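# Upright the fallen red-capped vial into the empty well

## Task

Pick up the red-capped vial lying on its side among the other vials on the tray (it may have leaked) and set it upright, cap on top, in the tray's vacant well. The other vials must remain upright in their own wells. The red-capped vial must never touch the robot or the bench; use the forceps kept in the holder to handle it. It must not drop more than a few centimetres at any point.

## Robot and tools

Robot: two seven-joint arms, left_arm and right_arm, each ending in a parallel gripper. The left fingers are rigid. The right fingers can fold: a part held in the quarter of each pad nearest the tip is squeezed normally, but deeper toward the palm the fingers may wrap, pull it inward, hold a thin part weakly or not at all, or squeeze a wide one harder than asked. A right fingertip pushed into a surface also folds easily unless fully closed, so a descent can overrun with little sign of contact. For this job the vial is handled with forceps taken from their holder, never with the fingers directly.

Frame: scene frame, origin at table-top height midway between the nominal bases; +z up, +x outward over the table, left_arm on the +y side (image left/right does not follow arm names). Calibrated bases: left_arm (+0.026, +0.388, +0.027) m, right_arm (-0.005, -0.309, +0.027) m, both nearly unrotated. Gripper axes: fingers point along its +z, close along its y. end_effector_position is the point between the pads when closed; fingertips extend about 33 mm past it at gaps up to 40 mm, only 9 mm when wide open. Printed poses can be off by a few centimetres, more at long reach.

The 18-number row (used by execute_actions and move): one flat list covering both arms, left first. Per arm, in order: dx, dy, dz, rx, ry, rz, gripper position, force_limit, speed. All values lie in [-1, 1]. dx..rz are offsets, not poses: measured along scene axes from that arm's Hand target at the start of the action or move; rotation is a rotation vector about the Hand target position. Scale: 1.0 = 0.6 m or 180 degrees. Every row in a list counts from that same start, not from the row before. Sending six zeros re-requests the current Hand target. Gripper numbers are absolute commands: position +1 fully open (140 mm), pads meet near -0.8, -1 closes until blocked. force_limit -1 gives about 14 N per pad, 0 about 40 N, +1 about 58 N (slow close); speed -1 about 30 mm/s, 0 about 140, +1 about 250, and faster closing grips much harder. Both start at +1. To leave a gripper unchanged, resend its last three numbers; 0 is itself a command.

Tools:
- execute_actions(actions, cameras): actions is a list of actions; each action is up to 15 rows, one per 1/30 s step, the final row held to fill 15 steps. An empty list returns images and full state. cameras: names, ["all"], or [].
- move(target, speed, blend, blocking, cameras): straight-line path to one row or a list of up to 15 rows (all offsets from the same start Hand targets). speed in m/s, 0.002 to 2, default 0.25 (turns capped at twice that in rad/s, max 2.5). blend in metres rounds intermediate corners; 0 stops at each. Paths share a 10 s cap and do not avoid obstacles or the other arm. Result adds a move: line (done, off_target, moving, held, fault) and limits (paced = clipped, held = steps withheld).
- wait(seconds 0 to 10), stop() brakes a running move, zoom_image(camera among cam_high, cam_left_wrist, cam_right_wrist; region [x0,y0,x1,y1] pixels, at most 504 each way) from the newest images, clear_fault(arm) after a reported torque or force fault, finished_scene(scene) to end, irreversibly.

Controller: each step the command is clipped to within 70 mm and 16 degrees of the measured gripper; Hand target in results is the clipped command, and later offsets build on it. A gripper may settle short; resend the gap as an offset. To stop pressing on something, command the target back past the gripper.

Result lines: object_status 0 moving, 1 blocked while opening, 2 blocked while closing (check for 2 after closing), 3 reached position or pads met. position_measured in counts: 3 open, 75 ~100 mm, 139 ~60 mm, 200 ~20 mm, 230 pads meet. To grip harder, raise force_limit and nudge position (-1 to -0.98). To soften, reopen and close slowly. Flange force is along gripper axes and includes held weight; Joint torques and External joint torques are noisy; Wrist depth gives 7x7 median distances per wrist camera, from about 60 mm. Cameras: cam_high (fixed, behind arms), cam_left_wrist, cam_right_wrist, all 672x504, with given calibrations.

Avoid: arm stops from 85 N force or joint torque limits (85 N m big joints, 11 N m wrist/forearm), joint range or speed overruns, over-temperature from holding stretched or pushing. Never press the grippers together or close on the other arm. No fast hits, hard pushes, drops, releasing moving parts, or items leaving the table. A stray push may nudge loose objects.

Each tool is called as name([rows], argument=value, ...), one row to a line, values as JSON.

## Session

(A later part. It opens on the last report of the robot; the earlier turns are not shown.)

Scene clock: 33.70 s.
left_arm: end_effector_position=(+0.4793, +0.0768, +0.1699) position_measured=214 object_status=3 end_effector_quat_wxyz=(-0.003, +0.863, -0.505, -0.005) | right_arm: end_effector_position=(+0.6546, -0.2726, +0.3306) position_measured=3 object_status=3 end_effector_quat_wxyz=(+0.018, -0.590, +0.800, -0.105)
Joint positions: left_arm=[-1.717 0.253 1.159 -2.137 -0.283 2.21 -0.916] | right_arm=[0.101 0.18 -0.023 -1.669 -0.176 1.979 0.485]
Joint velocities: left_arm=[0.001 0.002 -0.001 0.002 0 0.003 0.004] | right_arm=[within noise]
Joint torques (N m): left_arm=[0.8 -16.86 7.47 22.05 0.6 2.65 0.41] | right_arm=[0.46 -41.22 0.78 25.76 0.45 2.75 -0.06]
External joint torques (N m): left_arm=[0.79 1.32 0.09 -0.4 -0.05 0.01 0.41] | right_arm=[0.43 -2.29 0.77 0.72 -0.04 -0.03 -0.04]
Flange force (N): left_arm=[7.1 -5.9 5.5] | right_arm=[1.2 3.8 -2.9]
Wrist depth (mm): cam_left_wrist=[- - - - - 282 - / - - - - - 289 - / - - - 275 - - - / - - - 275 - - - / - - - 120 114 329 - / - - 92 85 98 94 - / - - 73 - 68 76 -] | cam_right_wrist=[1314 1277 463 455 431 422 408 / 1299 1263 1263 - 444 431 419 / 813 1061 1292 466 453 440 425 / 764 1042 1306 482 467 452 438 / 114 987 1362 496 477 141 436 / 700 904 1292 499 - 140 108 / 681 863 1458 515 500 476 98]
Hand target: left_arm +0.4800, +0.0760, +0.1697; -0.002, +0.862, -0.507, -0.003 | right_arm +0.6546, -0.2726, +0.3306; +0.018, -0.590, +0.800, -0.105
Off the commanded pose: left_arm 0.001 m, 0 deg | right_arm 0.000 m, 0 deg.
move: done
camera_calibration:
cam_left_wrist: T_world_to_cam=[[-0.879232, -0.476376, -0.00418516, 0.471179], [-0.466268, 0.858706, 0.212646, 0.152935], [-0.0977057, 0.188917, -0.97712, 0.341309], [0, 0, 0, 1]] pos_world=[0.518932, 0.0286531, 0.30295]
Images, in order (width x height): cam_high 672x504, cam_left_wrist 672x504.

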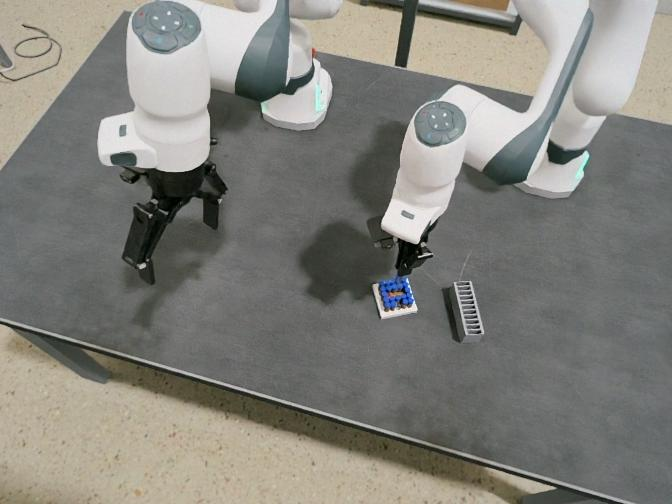

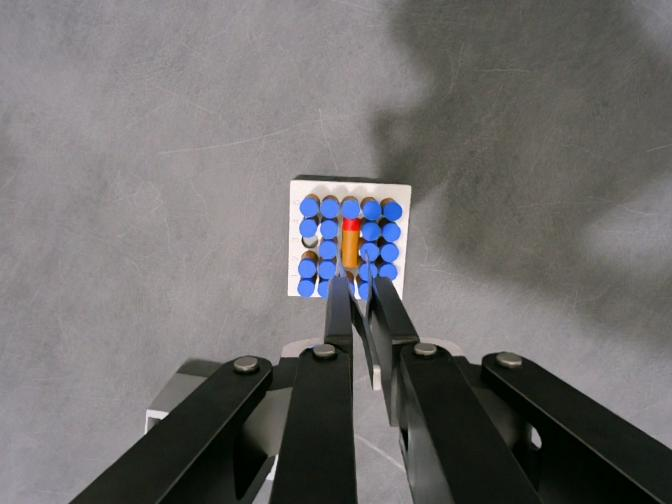

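move(target=[0.0037,-0.0017,-0.025,0,0,-0.006,-0.679,-1,-1,0,0,0,0,0,0,1,1,1], cameras=["cam_left_wrist","cam_high"], speed=0.1)

zoom_image(camera="cam_left_wrist", region=[290, 180, 410, 300])

zoom_image(camera="cam_high", region=[360, 250, 430, 330])

Scene clock: 35.53 s.
left_arm: end_effector_position=(+0.4815, +0.0758, +0.1548) position_measured=214 object_status=3 end_effector_quat_wxyz=(-0.003, +0.859, -0.513, -0.005) | right_arm: end_effector_position=(+0.6546, -0.2726, +0.3306) position_measured=3 object_status=3 end_effector_quat_wxyz=(+0.018, -0.590, +0.800, -0.105)
Joint positions: left_arm=[-1.662 0.286 1.103 -2.141 -0.319 2.237 -0.873] | right_arm=[0.101 0.18 -0.023 -1.669 -0.176 1.979 0.485]
Joint velocities: left_arm=[0.001 -0.001 0.001 0 0.001 0 0.005] | right_arm=[within noise]
Joint torques (N m): left_arm=[0.74 -19.06 8.17 21.58 0.55 2.71 0.45] | right_arm=[0.44 -41.21 0.79 25.82 0.48 2.73 0]
External joint torques (N m): left_arm=[0.7 1.38 0.02 -0.38 -0.09 0.08 0.45] | right_arm=[0.5 -2.01 0.86 0.6 0 -0.07 0.01]
Flange force (N): left_arm=[6.1 -5.5 5.6] | right_arm=[0.8 3.5 -2.6]
Wrist depth (mm): cam_left_wrist=[- - - - - - - / - - - - - - - / - - - 267 - - - / - - - 257 291 - - / - - - 119 119 - - / - - 92 85 99 94 - / - - 73 - 68 76 -] | cam_right_wrist=[1330 1292 467 450 436 423 409 / 1299 1314 472 461 449 432 419 / 807 1076 1299 474 458 437 428 / 774 1018 1337 480 456 449 435 / 114 974 1353 493 473 142 435 / 709 900 1337 506 484 469 108 / 671 863 1422 516 502 488 99]
Hand target: left_arm +0.4822, +0.0750, +0.1547; -0.002, +0.857, -0.516, -0.003 | right_arm +0.6546, -0.2726, +0.3306; +0.018, -0.590, +0.800, -0.105
Off the commanded pose: left_arm 0.001 m, 0 deg | right_arm 0.000 m, 0 deg.
move: done
camera_calibration:
cam_left_wrist: T_world_to_cam=[[-0.888074, -0.459683, -0.00398676, 0.475447], [-0.449928, 0.867385, 0.212623, 0.149371], [-0.094281, 0.190619, -0.977126, 0.325254], [0, 0, 0, 1]] pos_world=[0.520104, 0.0269939, 0.28795]
Images, in order (width x height): cam_high 672x504, cam_left_wrist 672x504.

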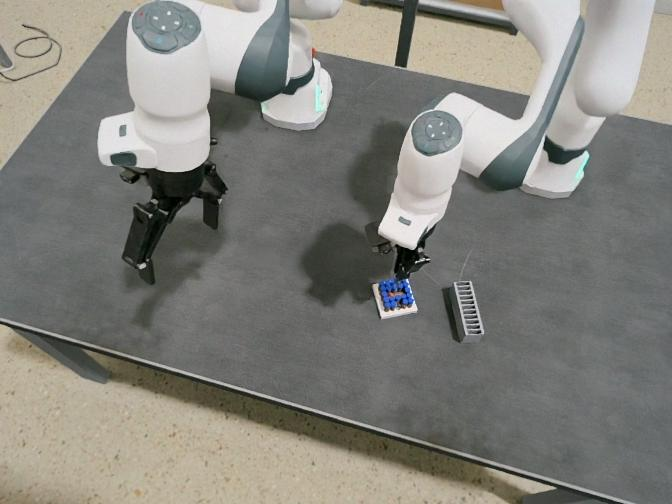

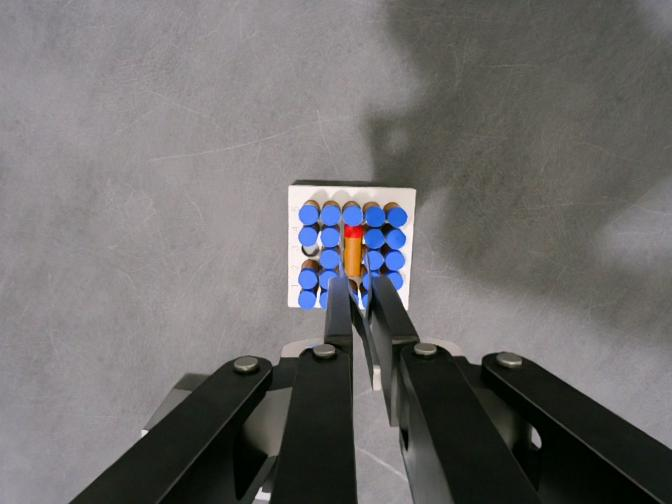

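Scaled by 4.200 from the camera's 672x504 image, which has a finer 960x720 frame.

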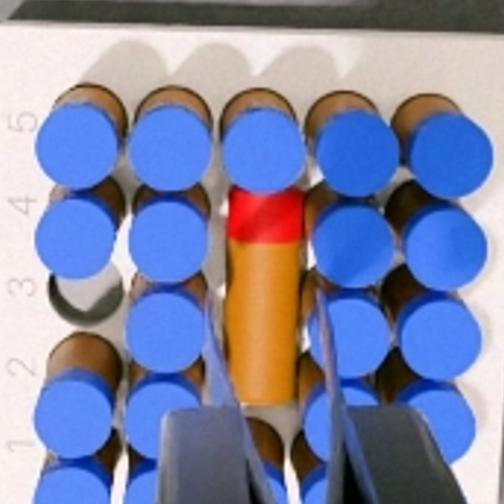

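Scaled by 6.300 from the camera's 672x504 image, which has a finer 960x720 frame.

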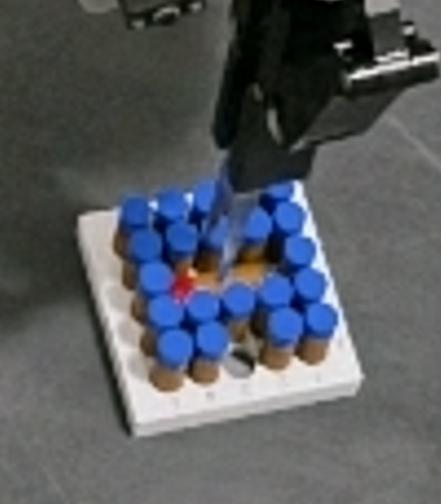

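move(target=[-0.002,-0.001,-0.023,0,0,-0.003,-0.679,-1,-1,0,0,0,0,0,0,1,1,1], cameras=["cam_left_wrist","cam_high"], speed=0.06)

zoom_image(camera="cam_left_wrist", region=[300, 190, 400, 290])

zoom_image(camera="cam_high", region=[360, 250, 430, 330])

Scene clock: 36.97 s.
left_arm: end_effector_position=(+0.4805, +0.0749, +0.1415) position_measured=214 object_status=3 end_effector_quat_wxyz=(-0.002, +0.856, -0.517, -0.005) | right_arm: end_effector_position=(+0.6546, -0.2726, +0.3306) position_measured=3 object_status=3 end_effector_quat_wxyz=(+0.018, -0.590, +0.800, -0.105)
Joint positions: left_arm=[-1.63 0.306 1.065 -2.153 -0.344 2.265 -0.849] | right_arm=[0.101 0.18 -0.023 -1.669 -0.176 1.979 0.485]
Joint velocities: left_arm=[0.001 -0.001 -0.002 0.001 0.002 0.003 0.006] | right_arm=[within noise]
Joint torques (N m): left_arm=[0.77 -20.34 8.63 21.07 0.42 2.72 0.32] | right_arm=[0.5 -41.23 0.76 25.81 0.44 2.76 -0.06]
External joint torques (N m): left_arm=[0.67 1.55 0.03 -0.58 -0.2 0.07 0.32] | right_arm=[0.66 -2.18 0.93 0.7 -0.04 -0.03 -0.04]
Flange force (N): left_arm=[5.3 -4.9 6.0] | right_arm=[0.8 3.7 -2.9]
Wrist depth (mm): cam_left_wrist=[- 257 - - - - - / - - - - - - - / 274 - 264 262 - 270 - / - - - 239 242 - - / - - - 120 111 - - / - - 92 85 98 94 - / - - 73 - 68 76 -] | cam_right_wrist=[1306 1306 461 450 438 422 413 / 1263 1345 475 461 454 430 418 / 810 1076 1284 470 453 439 428 / 774 1037 1330 487 464 447 435 / 114 958 1345 492 473 142 437 / 693 897 1330 515 486 475 108 / 669 863 1413 513 501 476 99]
Hand target: left_arm +0.4810, +0.0744, +0.1409; -0.002, +0.854, -0.520, -0.003 | right_arm +0.6546, -0.2726, +0.3306; +0.018, -0.590, +0.800, -0.105
Off the commanded pose: left_arm 0.001 m, 0 deg | right_arm 0.000 m, 0 deg.
move: done
camera_calibration:
cam_left_wrist: T_world_to_cam=[[-0.892613, -0.450806, -0.00402453, 0.475619], [-0.441332, 0.871964, 0.211908, 0.148207], [-0.0920203, 0.190928, -0.977281, 0.311215], [0, 0, 0, 1]] pos_world=[0.51859, 0.0257611, 0.274652]
Images, in order (width x height): cam_high 672x504, cam_left_wrist 672x504.

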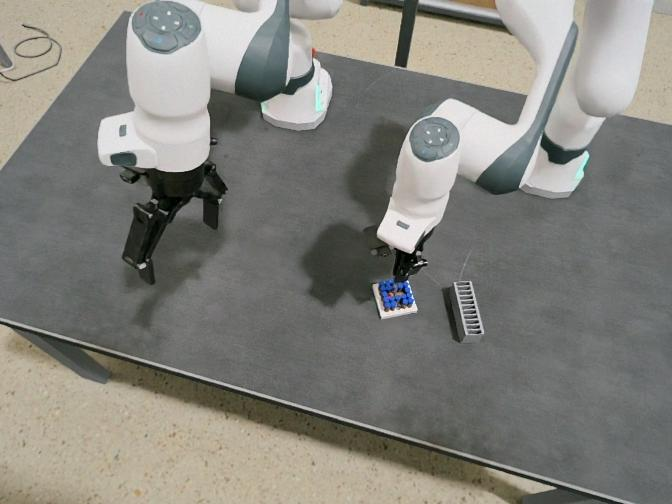

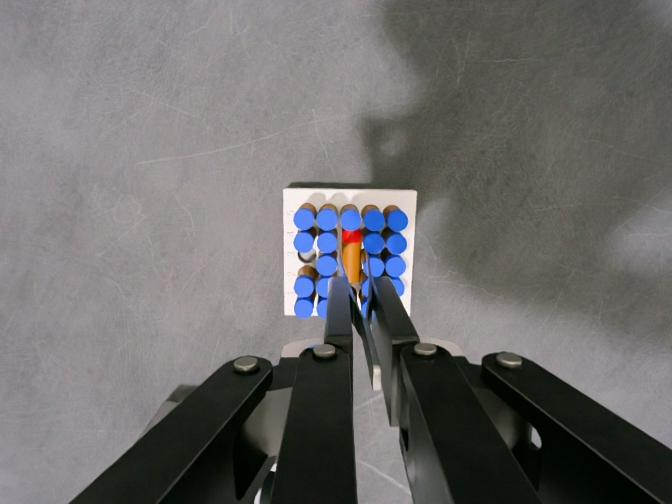

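Scaled by 5.040 from the camera's 672x504 image, which has a finer 960x720 frame.

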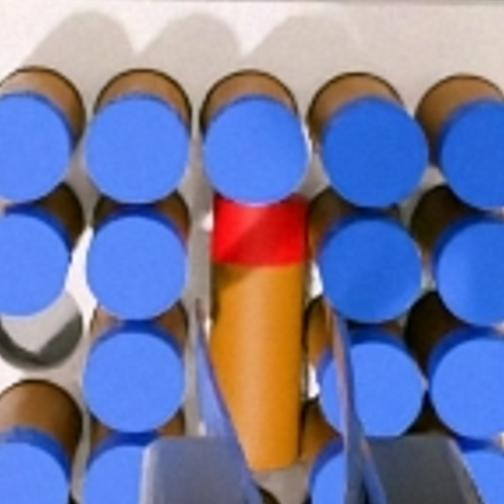

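Scaled by 6.300 from the camera's 672x504 image, which has a finer 960x720 frame.

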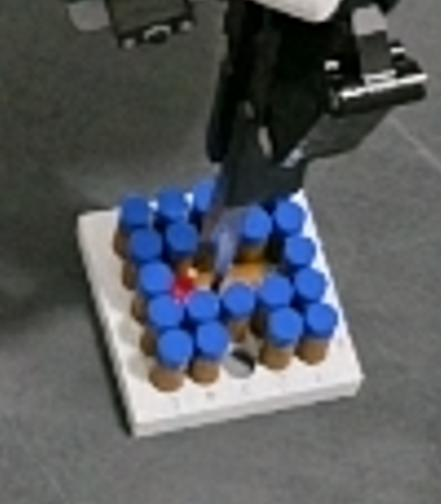

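move(target=[0.0,0.0023,-0.02,0,0,-0.003,-0.679,-1,-1,0,0,0,0,0,0,1,1,1], cameras=["cam_left_wrist","cam_high"], speed=0.06)

zoom_image(camera="cam_left_wrist", region=[300, 190, 400, 290])

zoom_image(camera="cam_high", region=[360, 250, 430, 330])

Scene clock: 38.23 s.
left_arm: end_effector_position=(+0.4805, +0.0761, +0.1295) position_measured=214 object_status=3 end_effector_quat_wxyz=(-0.002, +0.854, -0.521, -0.004) | right_arm: end_effector_position=(+0.6546, -0.2726, +0.3306) position_measured=3 object_status=3 end_effector_quat_wxyz=(+0.018, -0.590, +0.800, -0.105)
Joint positions: left_arm=[-1.597 0.323 1.03 -2.163 -0.364 2.29 -0.824] | right_arm=[0.101 0.18 -0.023 -1.669 -0.176 1.979 0.485]
Joint velocities: left_arm=[0.001 0 -0.002 0.001 -0.001 0.003 0.007] | right_arm=[within noise]
Joint torques (N m): left_arm=[0.68 -21.47 8.67 20.6 0.49 2.68 0.34] | right_arm=[0.46 -41.17 0.74 25.86 0.46 2.74 -0.05]
External joint torques (N m): left_arm=[0.57 1.63 -0.25 -0.72 -0.11 0.03 0.34] | right_arm=[0.55 -1.92 0.84 0.65 -0.02 -0.06 -0.03]
Flange force (N): left_arm=[4.7 -4.4 6.3] | right_arm=[0.6 3.1 -2.7]
Wrist depth (mm): cam_left_wrist=[- 240 - - - - 246 / - 258 - - - 253 249 / - 255 - 250 - 258 - / - - 270 228 225 - - / - 285 - 120 112 - - / - - 91 85 98 94 79 / - - 73 - 68 76 -] | cam_right_wrist=[1370 1277 469 449 436 420 412 / 1292 1299 470 458 444 431 417 / 801 1103 1299 473 455 436 426 / 771 1032 1299 479 465 452 438 / 114 958 1330 493 474 142 438 / 687 897 1337 505 485 475 108 / 671 843 1422 513 500 477 98]
Hand target: left_arm +0.4810, +0.0758, +0.1289; -0.002, +0.852, -0.524, -0.003 | right_arm +0.6546, -0.2726, +0.3306; +0.018, -0.590, +0.800, -0.105
Off the commanded pose: left_arm 0.001 m, 0 deg | right_arm 0.000 m, 0 deg.
move: done
camera_calibration:
cam_left_wrist: T_world_to_cam=[[-0.896804, -0.442411, -0.00387805, 0.477502], [-0.433125, 0.876124, 0.211683, 0.145503], [-0.0902532, 0.191518, -0.977331, 0.298365], [0, 0, 0, 1]] pos_world=[0.518175, 0.0266313, 0.262652]
Images, in order (width x height): cam_high 672x504, cam_left_wrist 672x504.

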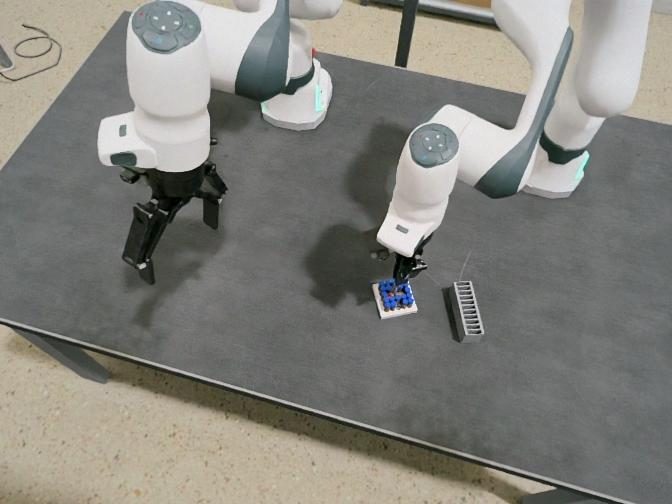

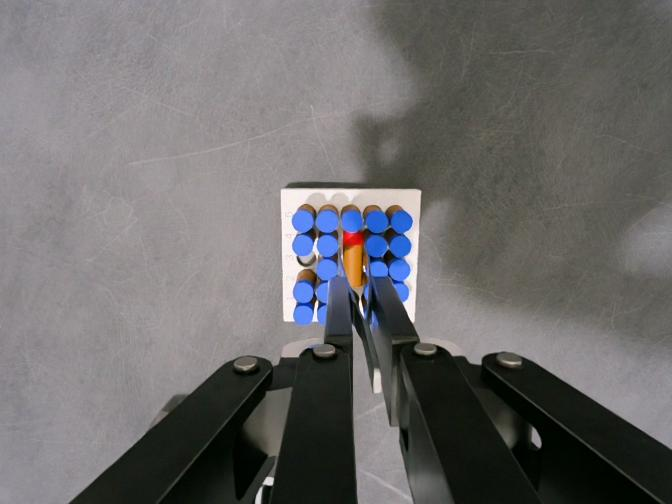

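Scaled by 5.040 from the camera's 672x504 image, which has a finer 960x720 frame.

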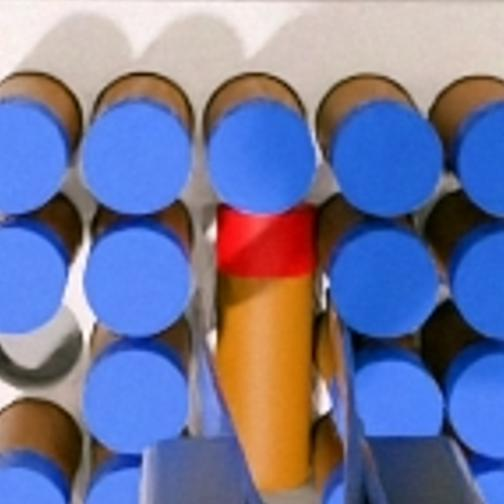

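Scaled by 6.300 from the camera's 672x504 image, which has a finer 960x720 frame.

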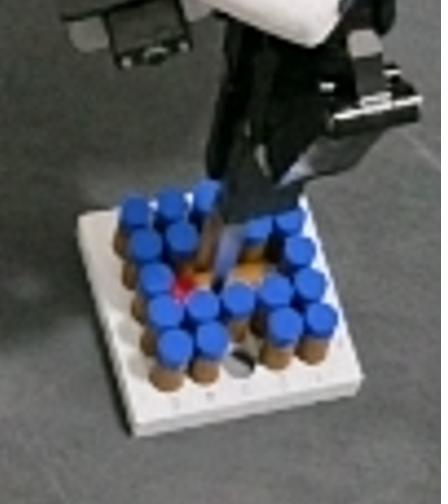

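move(target=[0.0,0.0007,-0.014,0,0,-0.003,-0.679,-1,-1,0,0,0,0,0,0,1,1,1], cameras=["cam_left_wrist","cam_high"], speed=0.05)

zoom_image(camera="cam_left_wrist", region=[300, 190, 400, 290])

zoom_image(camera="cam_high", region=[360, 250, 430, 330])

Scene clock: 39.30 s.
left_arm: end_effector_position=(+0.4822, +0.0753, +0.1229) position_measured=214 object_status=3 end_effector_quat_wxyz=(-0.002, +0.851, -0.525, -0.002) | right_arm: end_effector_position=(+0.6546, -0.2726, +0.3306) position_measured=3 object_status=3 end_effector_quat_wxyz=(+0.018, -0.590, +0.800, -0.105)
Joint positions: left_arm=[-1.572 0.332 1.003 -2.167 -0.377 2.31 -0.806] | right_arm=[0.101 0.18 -0.023 -1.669 -0.176 1.979 0.485]
Joint velocities: left_arm=[0.001 -0.001 -0.001 0 0.001 0.003 0.007] | right_arm=[within noise]
Joint torques (N m): left_arm=[0.7 -21.3 8.44 19.03 0.47 2.45 0.28] | right_arm=[0.4 -41.23 0.81 25.87 0.46 2.75 -0.06]
External joint torques (N m): left_arm=[0.83 2.6 -0.36 -2.14 -0.13 -0.21 0.28] | right_arm=[0.28 -2.11 0.72 0.72 -0.03 -0.05 -0.04]
Flange force (N): left_arm=[3.4 -4.2 9.2] | right_arm=[1.1 3.2 -2.8]
Wrist depth (mm): cam_left_wrist=[- - - - - - 239 / - 251 - - - - - / - 249 252 246 - - - / - - - 227 235 - - / 279 - - 120 113 - - / 286 284 92 85 98 95 84 / - - 73 - 68 76 -] | cam_right_wrist=[1314 1256 465 448 435 424 412 / 1263 1337 477 459 449 429 415 / 799 1081 1306 477 457 438 424 / 774 1037 1299 487 468 449 437 / 114 978 1370 490 478 141 438 / 706 915 1337 507 485 476 108 / 671 850 1431 1413 500 477 99]
Hand target: left_arm +0.4810, +0.0762, +0.1205; -0.002, +0.849, -0.528, -0.003 | right_arm +0.6546, -0.2726, +0.3306; +0.018, -0.590, +0.800, -0.105
Off the commanded pose: left_arm 0.003 m, 0 deg | right_arm 0.000 m, 0 deg.
move: done
camera_calibration:
cam_left_wrist: T_world_to_cam=[[-0.900908, -0.433976, -0.00544828, 0.480131], [-0.425625, 0.880978, 0.20669, 0.144958], [-0.0848986, 0.188528, -0.978391, 0.289982], [0, 0, 0, 1]] pos_world=[0.518871, 0.0259905, 0.25637]
Images, in order (width x height): cam_high 672x504, cam_left_wrist 672x504.

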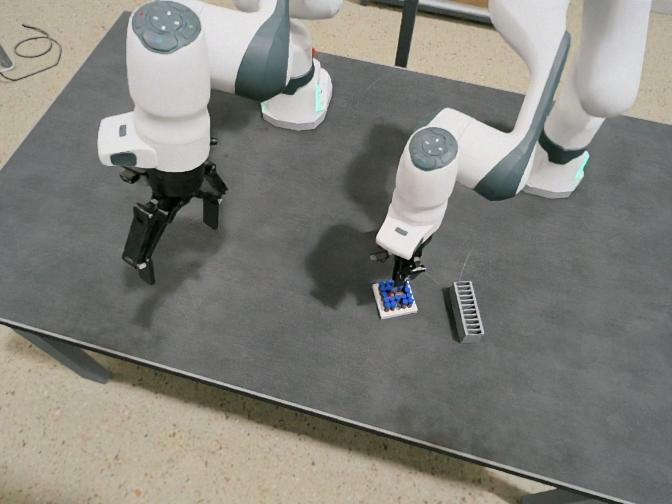

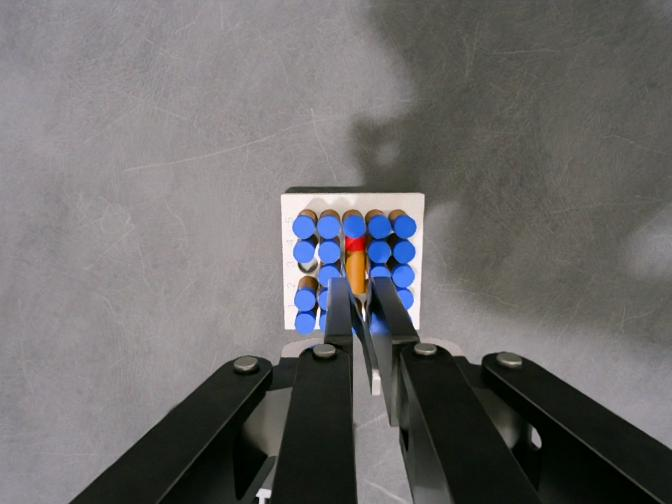

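Scaled by 5.040 from the camera's 672x504 image, which has a finer 960x720 frame.

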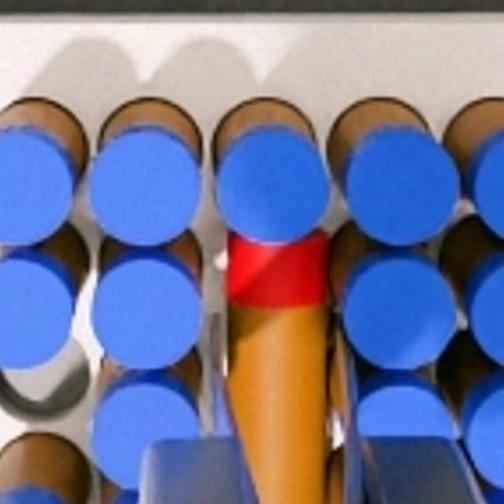

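Scaled by 6.300 from the camera's 672x504 image, which has a finer 960x720 frame.

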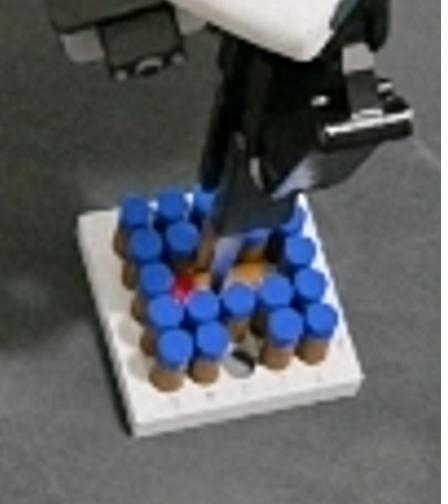

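move([
  [0.0015,-0.001,0.006,0,0,0,-0.679,-1,-1,0,0,0,0,0,0,1,1,1],
  [0.0015,-0.001,0.006,0,0,0,-0.71,-1,-1,0,0,0,0,0,0,1,1,1],
], cameras=["cam_left_wrist"], speed=0.05)

zoom_image(camera="cam_left_wrist", region=[300, 190, 400, 290])

Scene clock: 40.67 s.
left_arm: end_effector_position=(+0.4821, +0.0752, +0.1232) position_measured=218 object_status=3 end_effector_quat_wxyz=(-0.002, +0.851, -0.526, -0.002) | right_arm: end_effector_position=(+0.6546, -0.2726, +0.3306) position_measured=3 object_status=3 end_effector_quat_wxyz=(+0.018, -0.590, +0.800, -0.105)
Joint positions: left_arm=[-1.572 0.332 1.003 -2.165 -0.376 2.308 -0.805] | right_arm=[0.101 0.18 -0.023 -1.669 -0.176 1.979 0.485]
Joint torques (N m): left_arm=[0.12 -22.89 9.34 20.93 1.07 2.36 0.18] | right_arm=[0.39 -41.24 0.72 25.81 0.47 2.74 -0.06]
External joint torques (N m): left_arm=[0.22 0.82 0.59 -0.01 0.47 -0.26 0.18] | right_arm=[0.25 -2.17 0.63 0.7 -0.02 -0.04 -0.04]
Flange force (N): left_arm=[0.9 -1.5 -0.4] | right_arm=[1.3 3.4 -2.8]
Wrist depth (mm): cam_left_wrist=[- 241 - - 235 - 238 / - 243 - 245 247 - - / 253 - - 245 - - - / - - - 221 238 - - / - - - 132 119 - - / - - 92 85 - 94 - / - - 72 - 68 75 -] | cam_right_wrist=[1330 1277 468 465 437 420 415 / 1270 1306 477 458 447 430 420 / 816 1081 1299 464 454 440 426 / 769 1037 1322 478 464 454 437 / 114 962 1322 490 475 141 441 / 698 915 1256 503 493 472 108 / 667 856 1440 516 499 483 99]
Hand target: left_arm +0.4819, +0.0756, +0.1241; -0.002, +0.849, -0.528, -0.003 | right_arm +0.6546, -0.2726, +0.3306; +0.018, -0.590, +0.800, -0.105
Off the commanded pose: left_arm 0.001 m, 0 deg | right_arm 0.000 m, 0 deg.
move: done
camera_calibration:
cam_left_wrist: T_world_to_cam=[[-0.90172, -0.432292, -0.00496226, 0.480159], [-0.423825, 0.881679, 0.207398, 0.143987], [-0.0852814, 0.189118, -0.978244, 0.290466], [0, 0, 0, 1]] pos_world=[0.518766, 0.0256862, 0.256667]
Images, in order (width x height): cam_left_wrist 672x504.

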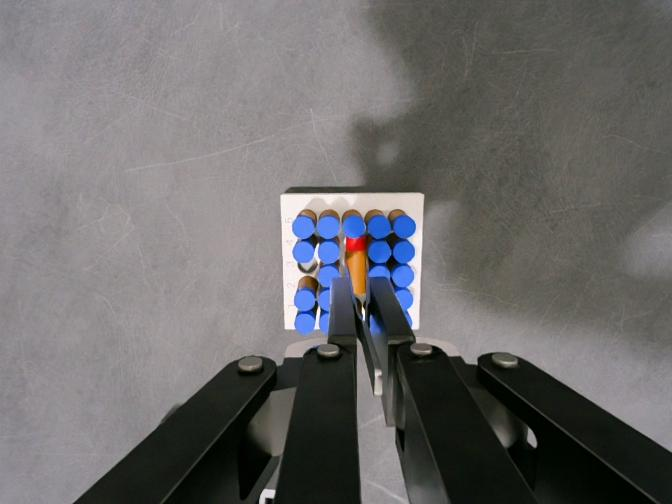

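Scaled by 5.040 from the camera's 672x504 image, which has a finer 960x720 frame.

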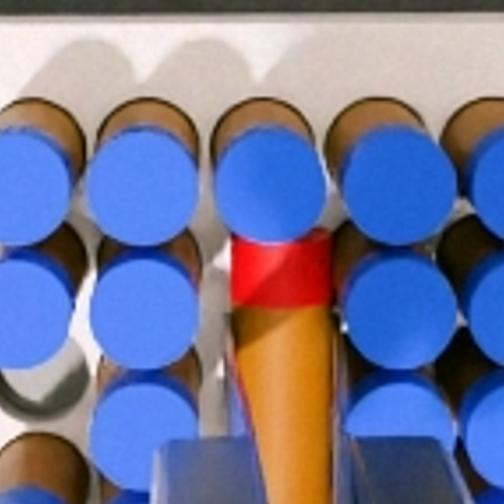

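move(target=[0,0,0.02,0,0,0,-0.71,-1,-1,0,0,0,0,0,0,1,1,1], cameras=["cam_left_wrist","cam_high"], speed=0.04)

zoom_image(camera="cam_left_wrist", region=[300, 190, 400, 290])

zoom_image(camera="cam_high", region=[360, 250, 430, 330])

Scene clock: 41.73 s.
left_arm: end_effector_position=(+0.4824, +0.0752, +0.1354) position_measured=218 object_status=3 end_effector_quat_wxyz=(-0.001, +0.848, -0.530, -0.002) | right_arm: end_effector_position=(+0.6546, -0.2726, +0.3306) position_measured=3 object_status=3 end_effector_quat_wxyz=(+0.018, -0.590, +0.800, -0.105)
Joint positions: left_arm=[-1.596 0.308 1.031 -2.159 -0.348 2.286 -0.813] | right_arm=[0.101 0.18 -0.023 -1.669 -0.176 1.979 0.485]
Joint velocities: left_arm=[-0.002 0 0 0.001 -0.001 -0.003 -0.005] | right_arm=[within noise]
Joint torques (N m): left_arm=[-0.76 -21.41 9.36 21.23 1.1 2.42 -0.01] | right_arm=[0.46 -41.21 0.8 25.84 0.47 2.74 -0.02]
External joint torques (N m): left_arm=[-0.78 1.31 0.95 -0.19 0.49 -0.21 -0.01] | right_arm=[0.33 -2.03 0.71 0.66 -0.02 -0.06 0]
Flange force (N): left_arm=[-1.3 1.7 -1.9] | right_arm=[1.0 3.3 -2.7]
Wrist depth (mm): cam_left_wrist=[- 250 252 - - - - / - - 251 - 252 - - / - - - 256 - - - / - - - 235 260 283 - / 288 - - 119 122 277 - / - - 91 85 - 94 291 / - - 72 - 68 76 -] | cam_right_wrist=[1370 1306 464 443 435 428 412 / 1284 1299 1270 460 445 431 421 / 799 1097 1284 473 452 441 426 / 771 1032 1314 482 463 453 435 / 114 954 1353 497 473 141 120 / 704 911 1314 502 488 469 108 / 673 850 1440 518 496 483 98]
Hand target: left_arm +0.4819, +0.0756, +0.1361; -0.002, +0.849, -0.528, -0.003 | right_arm +0.6546, -0.2726, +0.3306; +0.018, -0.590, +0.800, -0.105
Off the commanded pose: left_arm 0.001 m, 0 deg | right_arm 0.000 m, 0 deg.
move: done
camera_calibration:
cam_left_wrist: T_world_to_cam=[[-0.905989, -0.423275, -0.00467203, 0.481921], [-0.41504, 0.886086, 0.206382, 0.137218], [-0.0832164, 0.188919, -0.97846, 0.30143], [0, 0, 0, 1]] pos_world=[0.51865, 0.0254524, 0.268869]
Images, in order (width x height): cam_high 672x504, cam_left_wrist 672x504.

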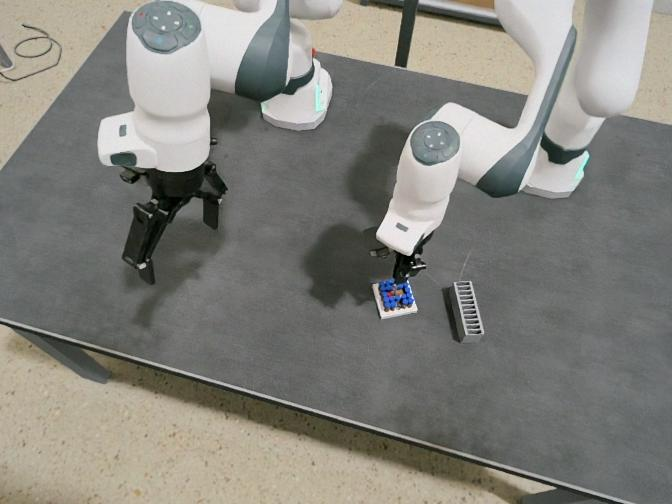

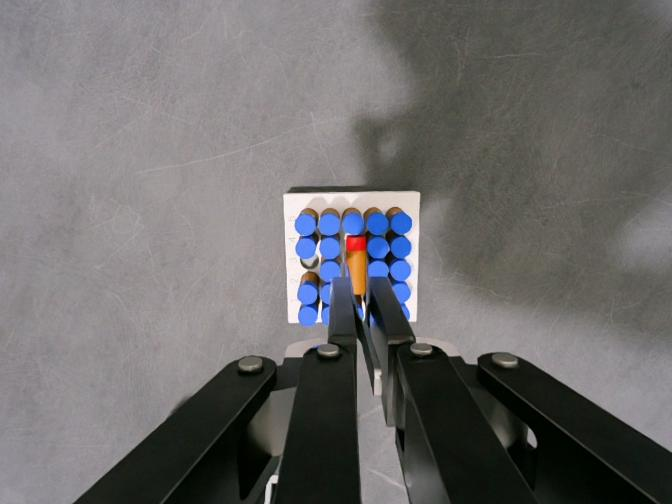

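Scaled by 5.040 from the camera's 672x504 image, which has a finer 960x720 frame.

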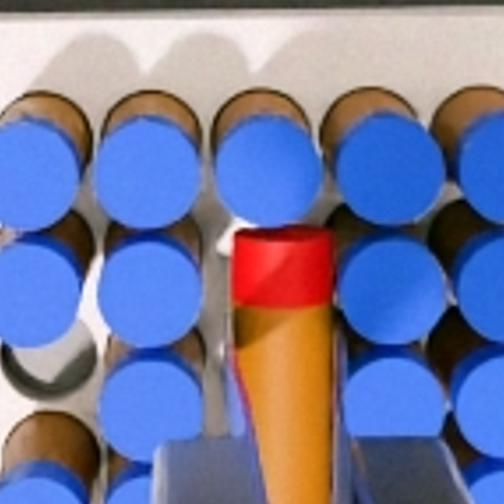

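Scaled by 6.300 from the camera's 672x504 image, which has a finer 960x720 frame.

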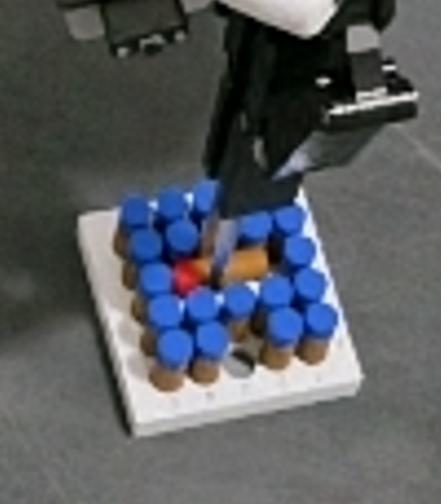

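move([
  [0,0,0.09,0,0,0,-0.71,-1,-1,0,0,0,0,0,0,1,1,1],
  [-0.04,0.318,0.09,0,0,-0.044,-0.71,-1,-1,0,0,0,0,0,0,1,1,1],
], cameras=["cam_left_wrist","cam_high"], speed=[0.08,0.15])

zoom_image(camera="cam_left_wrist", region=[270, 150, 430, 310])

zoom_image(camera="cam_high", region=[430, 220, 530, 350])

Scene clock: 46.27 s.
left_arm: end_effector_position=(+0.4589, +0.2653, +0.1903) position_measured=218 object_status=3 end_effector_quat_wxyz=(-0.001, +0.814, -0.581, -0.002) | right_arm: end_effector_position=(+0.6546, -0.2726, +0.3306) position_measured=3 object_status=3 end_effector_quat_wxyz=(+0.018, -0.590, +0.800, -0.105)
Joint positions: left_arm=[-1.375 -0.447 1.067 -2.446 0.476 2.16 -0.971] | right_arm=[0.101 0.18 -0.023 -1.669 -0.176 1.979 0.485]
Joint velocities: left_arm=[0 -0.002 0.002 -0.001 0.004 -0.002 0.003] | right_arm=[within noise]
Joint torques (N m): left_arm=[0.55 -2.88 -11.06 21.07 1.17 2.33 0.33] | right_arm=[0.37 -41.24 0.78 25.73 0.45 2.76 -0.07]
External joint torques (N m): left_arm=[0.63 0.3 -0.03 -0.65 0.5 -0.32 0.33] | right_arm=[0.5 -2.01 0.92 0.51 -0.03 -0.04 -0.05]
Flange force (N): left_arm=[-3.5 2.3 -0.3] | right_arm=[1.0 3.9 -2.5]
Wrist depth (mm): cam_left_wrist=[- - - 285 279 - 297 / - - - - 302 - - / - 308 283 270 278 - - / - - 323 - - - 326 / - - - 119 111 342 - / - - 92 85 - 94 350 / - - 72 - 68 76 -] | cam_right_wrist=[1345 1277 464 452 433 422 407 / 1292 1322 479 458 448 431 420 / 799 1103 1277 470 455 437 431 / 771 1037 1353 479 462 446 435 / 114 978 1337 497 476 141 437 / 693 923 1299 508 484 474 108 / 685 856 1404 517 498 480 99]
Hand target: left_arm +0.4579, +0.2664, +0.1901; -0.002, +0.811, -0.585, -0.003 | right_arm +0.6546, -0.2726, +0.3306; +0.018, -0.590, +0.800, -0.105
Off the commanded pose: left_arm 0.001 m, 1 deg | right_arm 0.000 m, 0 deg.
move: done
camera_calibration:
cam_left_wrist: T_world_to_cam=[[-0.950927, -0.309384, -0.00443642, 0.531704], [-0.303659, 0.930384, 0.205368, -0.115152], [-0.0594102, 0.196637, -0.978675, 0.304355], [0, 0, 0, 1]] pos_world=[0.488726, 0.211789, 0.323872]
Images, in order (width x height): cam_high 672x504, cam_left_wrist 672x504.

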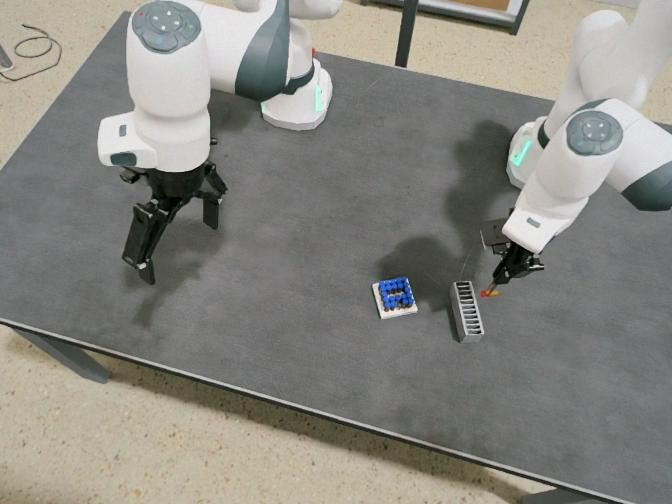

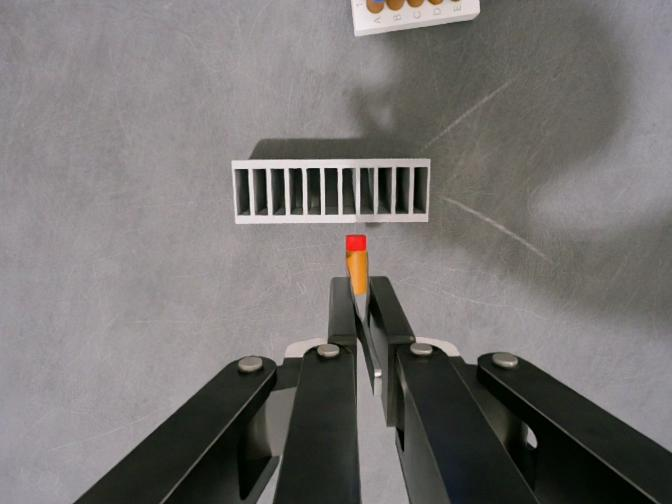

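Scaled by 3.150 from the camera's 672x504 image, which has a finer 960x720 frame.

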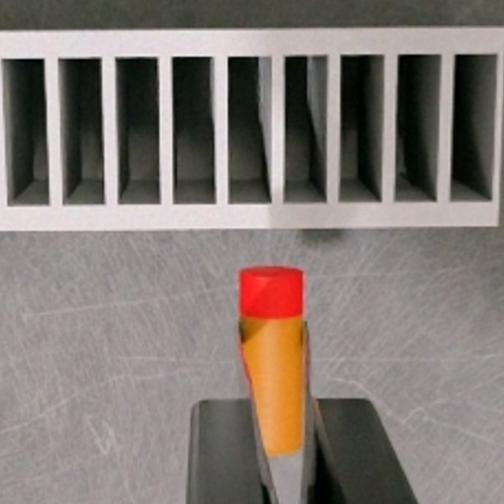

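Scaled by 3.877 from the camera's 672x504 image, which has a finer 960x720 frame.

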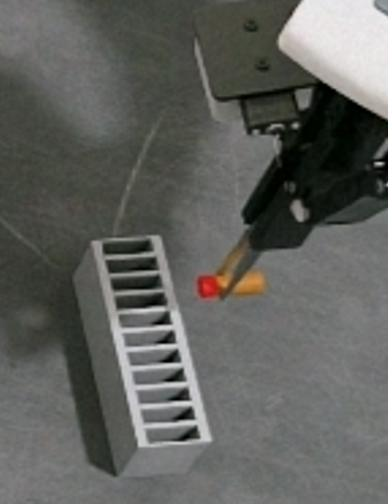

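move([
  [0.0037,-0.0112,0,0,0,0,-0.71,-1,-1,0,0,0,0,0,0,1,1,1],
  [0.0037,-0.0112,-0.036,0,0,0,-0.71,-1,-1,0,0,0,0,0,0,1,1,1],
], cameras=["cam_left_wrist","cam_high"], speed=0.06)

zoom_image(camera="cam_left_wrist", region=[270, 150, 430, 310])

zoom_image(camera="cam_high", region=[450, 250, 520, 330])

Scene clock: 48.10 s.
left_arm: end_effector_position=(+0.4593, +0.2605, +0.1687) position_measured=218 object_status=3 end_effector_quat_wxyz=(-0.002, +0.813, -0.583, -0.005) | right_arm: end_effector_position=(+0.6546, -0.2726, +0.3306) position_measured=3 object_status=3 end_effector_quat_wxyz=(+0.018, -0.590, +0.800, -0.105)
Joint positions: left_arm=[-1.44 -0.402 1.139 -2.461 0.471 2.22 -0.969] | right_arm=[0.101 0.18 -0.023 -1.669 -0.176 1.979 0.485]
Joint velocities: left_arm=[-0.001 -0.001 0.002 0.001 0.001 0.005 -0.001] | right_arm=[within noise]
Joint torques (N m): left_arm=[-0.49 -1.77 -9.78 21.1 0.77 2.71 0.26] | right_arm=[0.37 -41.22 0.79 25.74 0.46 2.74 -0.04]
External joint torques (N m): left_arm=[-0.46 0.9 0.47 -0.37 0.12 0.08 0.26] | right_arm=[0.44 -2.15 0.88 0.61 -0.02 -0.05 -0.02]
Flange force (N): left_arm=[3.8 -4.6 4.7] | right_arm=[1.1 3.9 -2.7]
Wrist depth (mm): cam_left_wrist=[277 274 - - 255 - - / - - - - - - - / - - 263 265 290 - - / - - 305 267 - - - / - - - 119 111 - 315 / - - 91 85 - 94 - / - - 72 - 68 76 -] | cam_right_wrist=[1314 1284 466 410 435 425 410 / 1284 1306 477 458 448 431 417 / 807 1076 1299 443 457 442 425 / 764 1027 1378 485 473 445 441 / 114 962 1378 489 474 141 438 / 704 911 1314 501 484 470 108 / 679 856 1395 515 496 480 98]
Hand target: left_arm +0.4601, +0.2597, +0.1685; -0.002, +0.811, -0.585, -0.003 | right_arm +0.6546, -0.2726, +0.3306; +0.018, -0.590, +0.800, -0.105
Off the commanded pose: left_arm 0.001 m, 0 deg | right_arm 0.000 m, 0 deg.
move: done
camera_calibration:
cam_left_wrist: T_world_to_cam=[[-0.952356, -0.30498, -0.00244885, 0.52965], [-0.298543, 0.930553, 0.212, -0.10955], [-0.0623768, 0.20263, -0.977267, 0.283676], [0, 0, 0, 1]] pos_world=[0.489405, 0.205994, 0.301749]
Images, in order (width x height): cam_high 672x504, cam_left_wrist 672x504.

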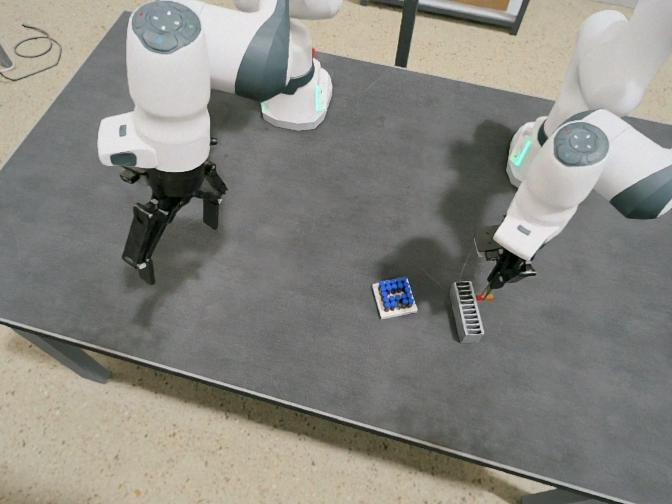

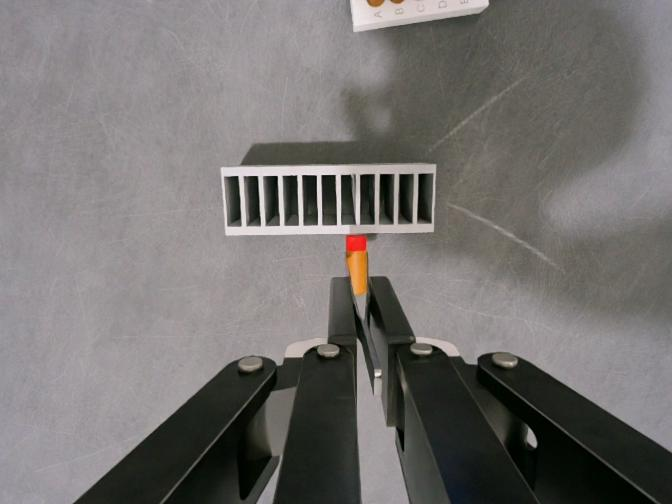

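Scaled by 3.150 from the camera's 672x504 image, which has a finer 960x720 frame.

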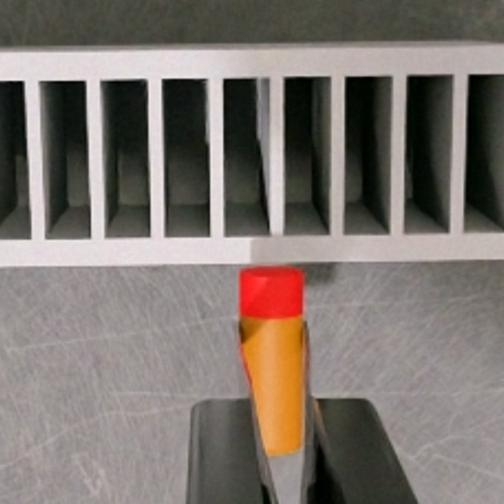

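Scaled by 6.300 from the camera's 672x504 image, which has a finer 960x720 frame.

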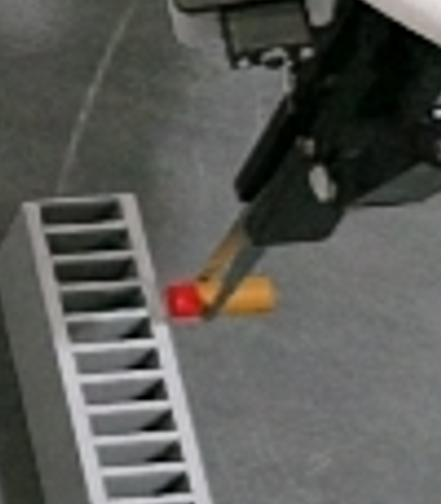

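move([
  [0.0028,-0.009,0.004,0,0,0,-0.71,-1,-1,0,0,0,0,0,0,1,1,1],
  [0.0028,-0.009,-0.014,0,0,0,-0.71,-1,-1,0,0,0,0,0,0,1,1,1],
], cameras=["cam_left_wrist","cam_high"], speed=0.05)

zoom_image(camera="cam_left_wrist", region=[270, 150, 430, 310])

zoom_image(camera="cam_high", region=[450, 250, 520, 330])

Scene clock: 49.73 s.
left_arm: end_effector_position=(+0.4612, +0.2555, +0.1605) position_measured=218 object_status=3 end_effector_quat_wxyz=(-0.003, +0.812, -0.584, -0.005) | right_arm: end_effector_position=(+0.6546, -0.2726, +0.3306) position_measured=3 object_status=3 end_effector_quat_wxyz=(+0.018, -0.590, +0.800, -0.105)
Joint positions: left_arm=[-1.486 -0.378 1.181 -2.46 0.464 2.246 -0.969] | right_arm=[0.101 0.18 -0.023 -1.669 -0.176 1.979 0.485]
Joint torques (N m): left_arm=[-0.07 -1.24 -9.16 20.81 0.7 2.81 0.15] | right_arm=[0.43 -41.22 0.77 25.8 0.47 2.75 -0.04]
External joint torques (N m): left_arm=[-0.12 0.98 0.63 -0.6 0.07 0.17 0.15] | right_arm=[0.39 -2.02 0.76 0.59 -0.02 -0.05 -0.02]
Flange force (N): left_arm=[3.2 -4.0 5.6] | right_arm=[1.0 3.5 -2.6]
Wrist depth (mm): cam_left_wrist=[- - 267 - 253 267 - / - - - - - - - / - - 240 279 256 - - / - 301 251 242 262 - - / - - - 120 303 - - / - - 92 85 - 94 - / - - 72 - 68 76 -] | cam_right_wrist=[1314 1292 468 448 441 422 409 / 1299 1314 479 458 441 432 418 / 825 1092 1299 471 454 441 429 / 764 1037 1330 479 468 447 435 / 114 958 1378 499 477 141 441 / 702 908 1299 505 480 465 108 / 675 840 1395 516 498 484 98]
Hand target: left_arm +0.4618, +0.2543, +0.1601; -0.002, +0.811, -0.585, -0.003 | right_arm +0.6546, -0.2726, +0.3306; +0.018, -0.590, +0.800, -0.105
Off the commanded pose: left_arm 0.001 m, 0 deg | right_arm 0.000 m, 0 deg.
move: done
camera_calibration:
cam_left_wrist: T_world_to_cam=[[-0.952936, -0.303157, -0.00307327, 0.529888], [-0.296856, 0.930975, 0.212515, -0.103591], [-0.0615644, 0.203425, -0.977153, 0.276216], [0, 0, 0, 1]] pos_world=[0.491202, 0.20089, 0.293548]
Images, in order (width x height): cam_high 672x504, cam_left_wrist 672x504.

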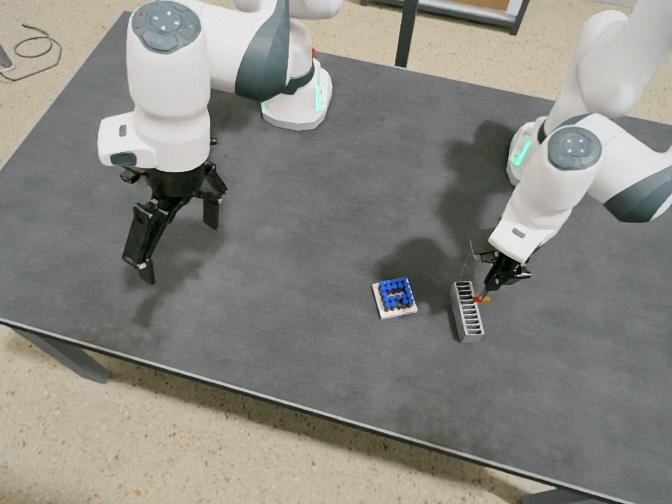

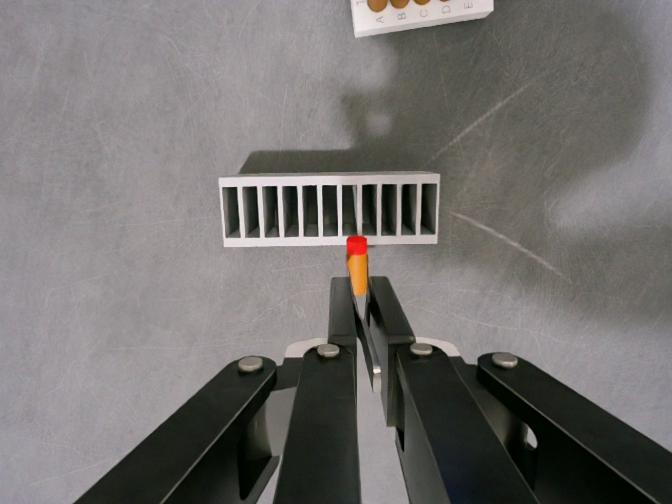

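Scaled by 3.150 from the camera's 672x504 image, which has a finer 960x720 frame.

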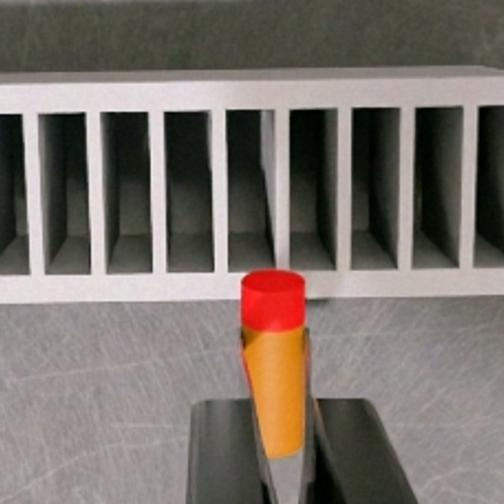

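Scaled by 6.300 from the camera's 672x504 image, which has a finer 960x720 frame.

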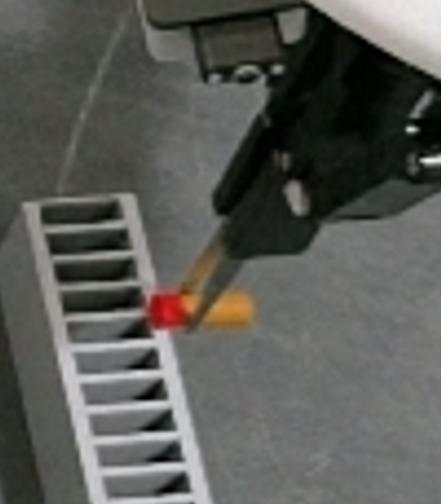

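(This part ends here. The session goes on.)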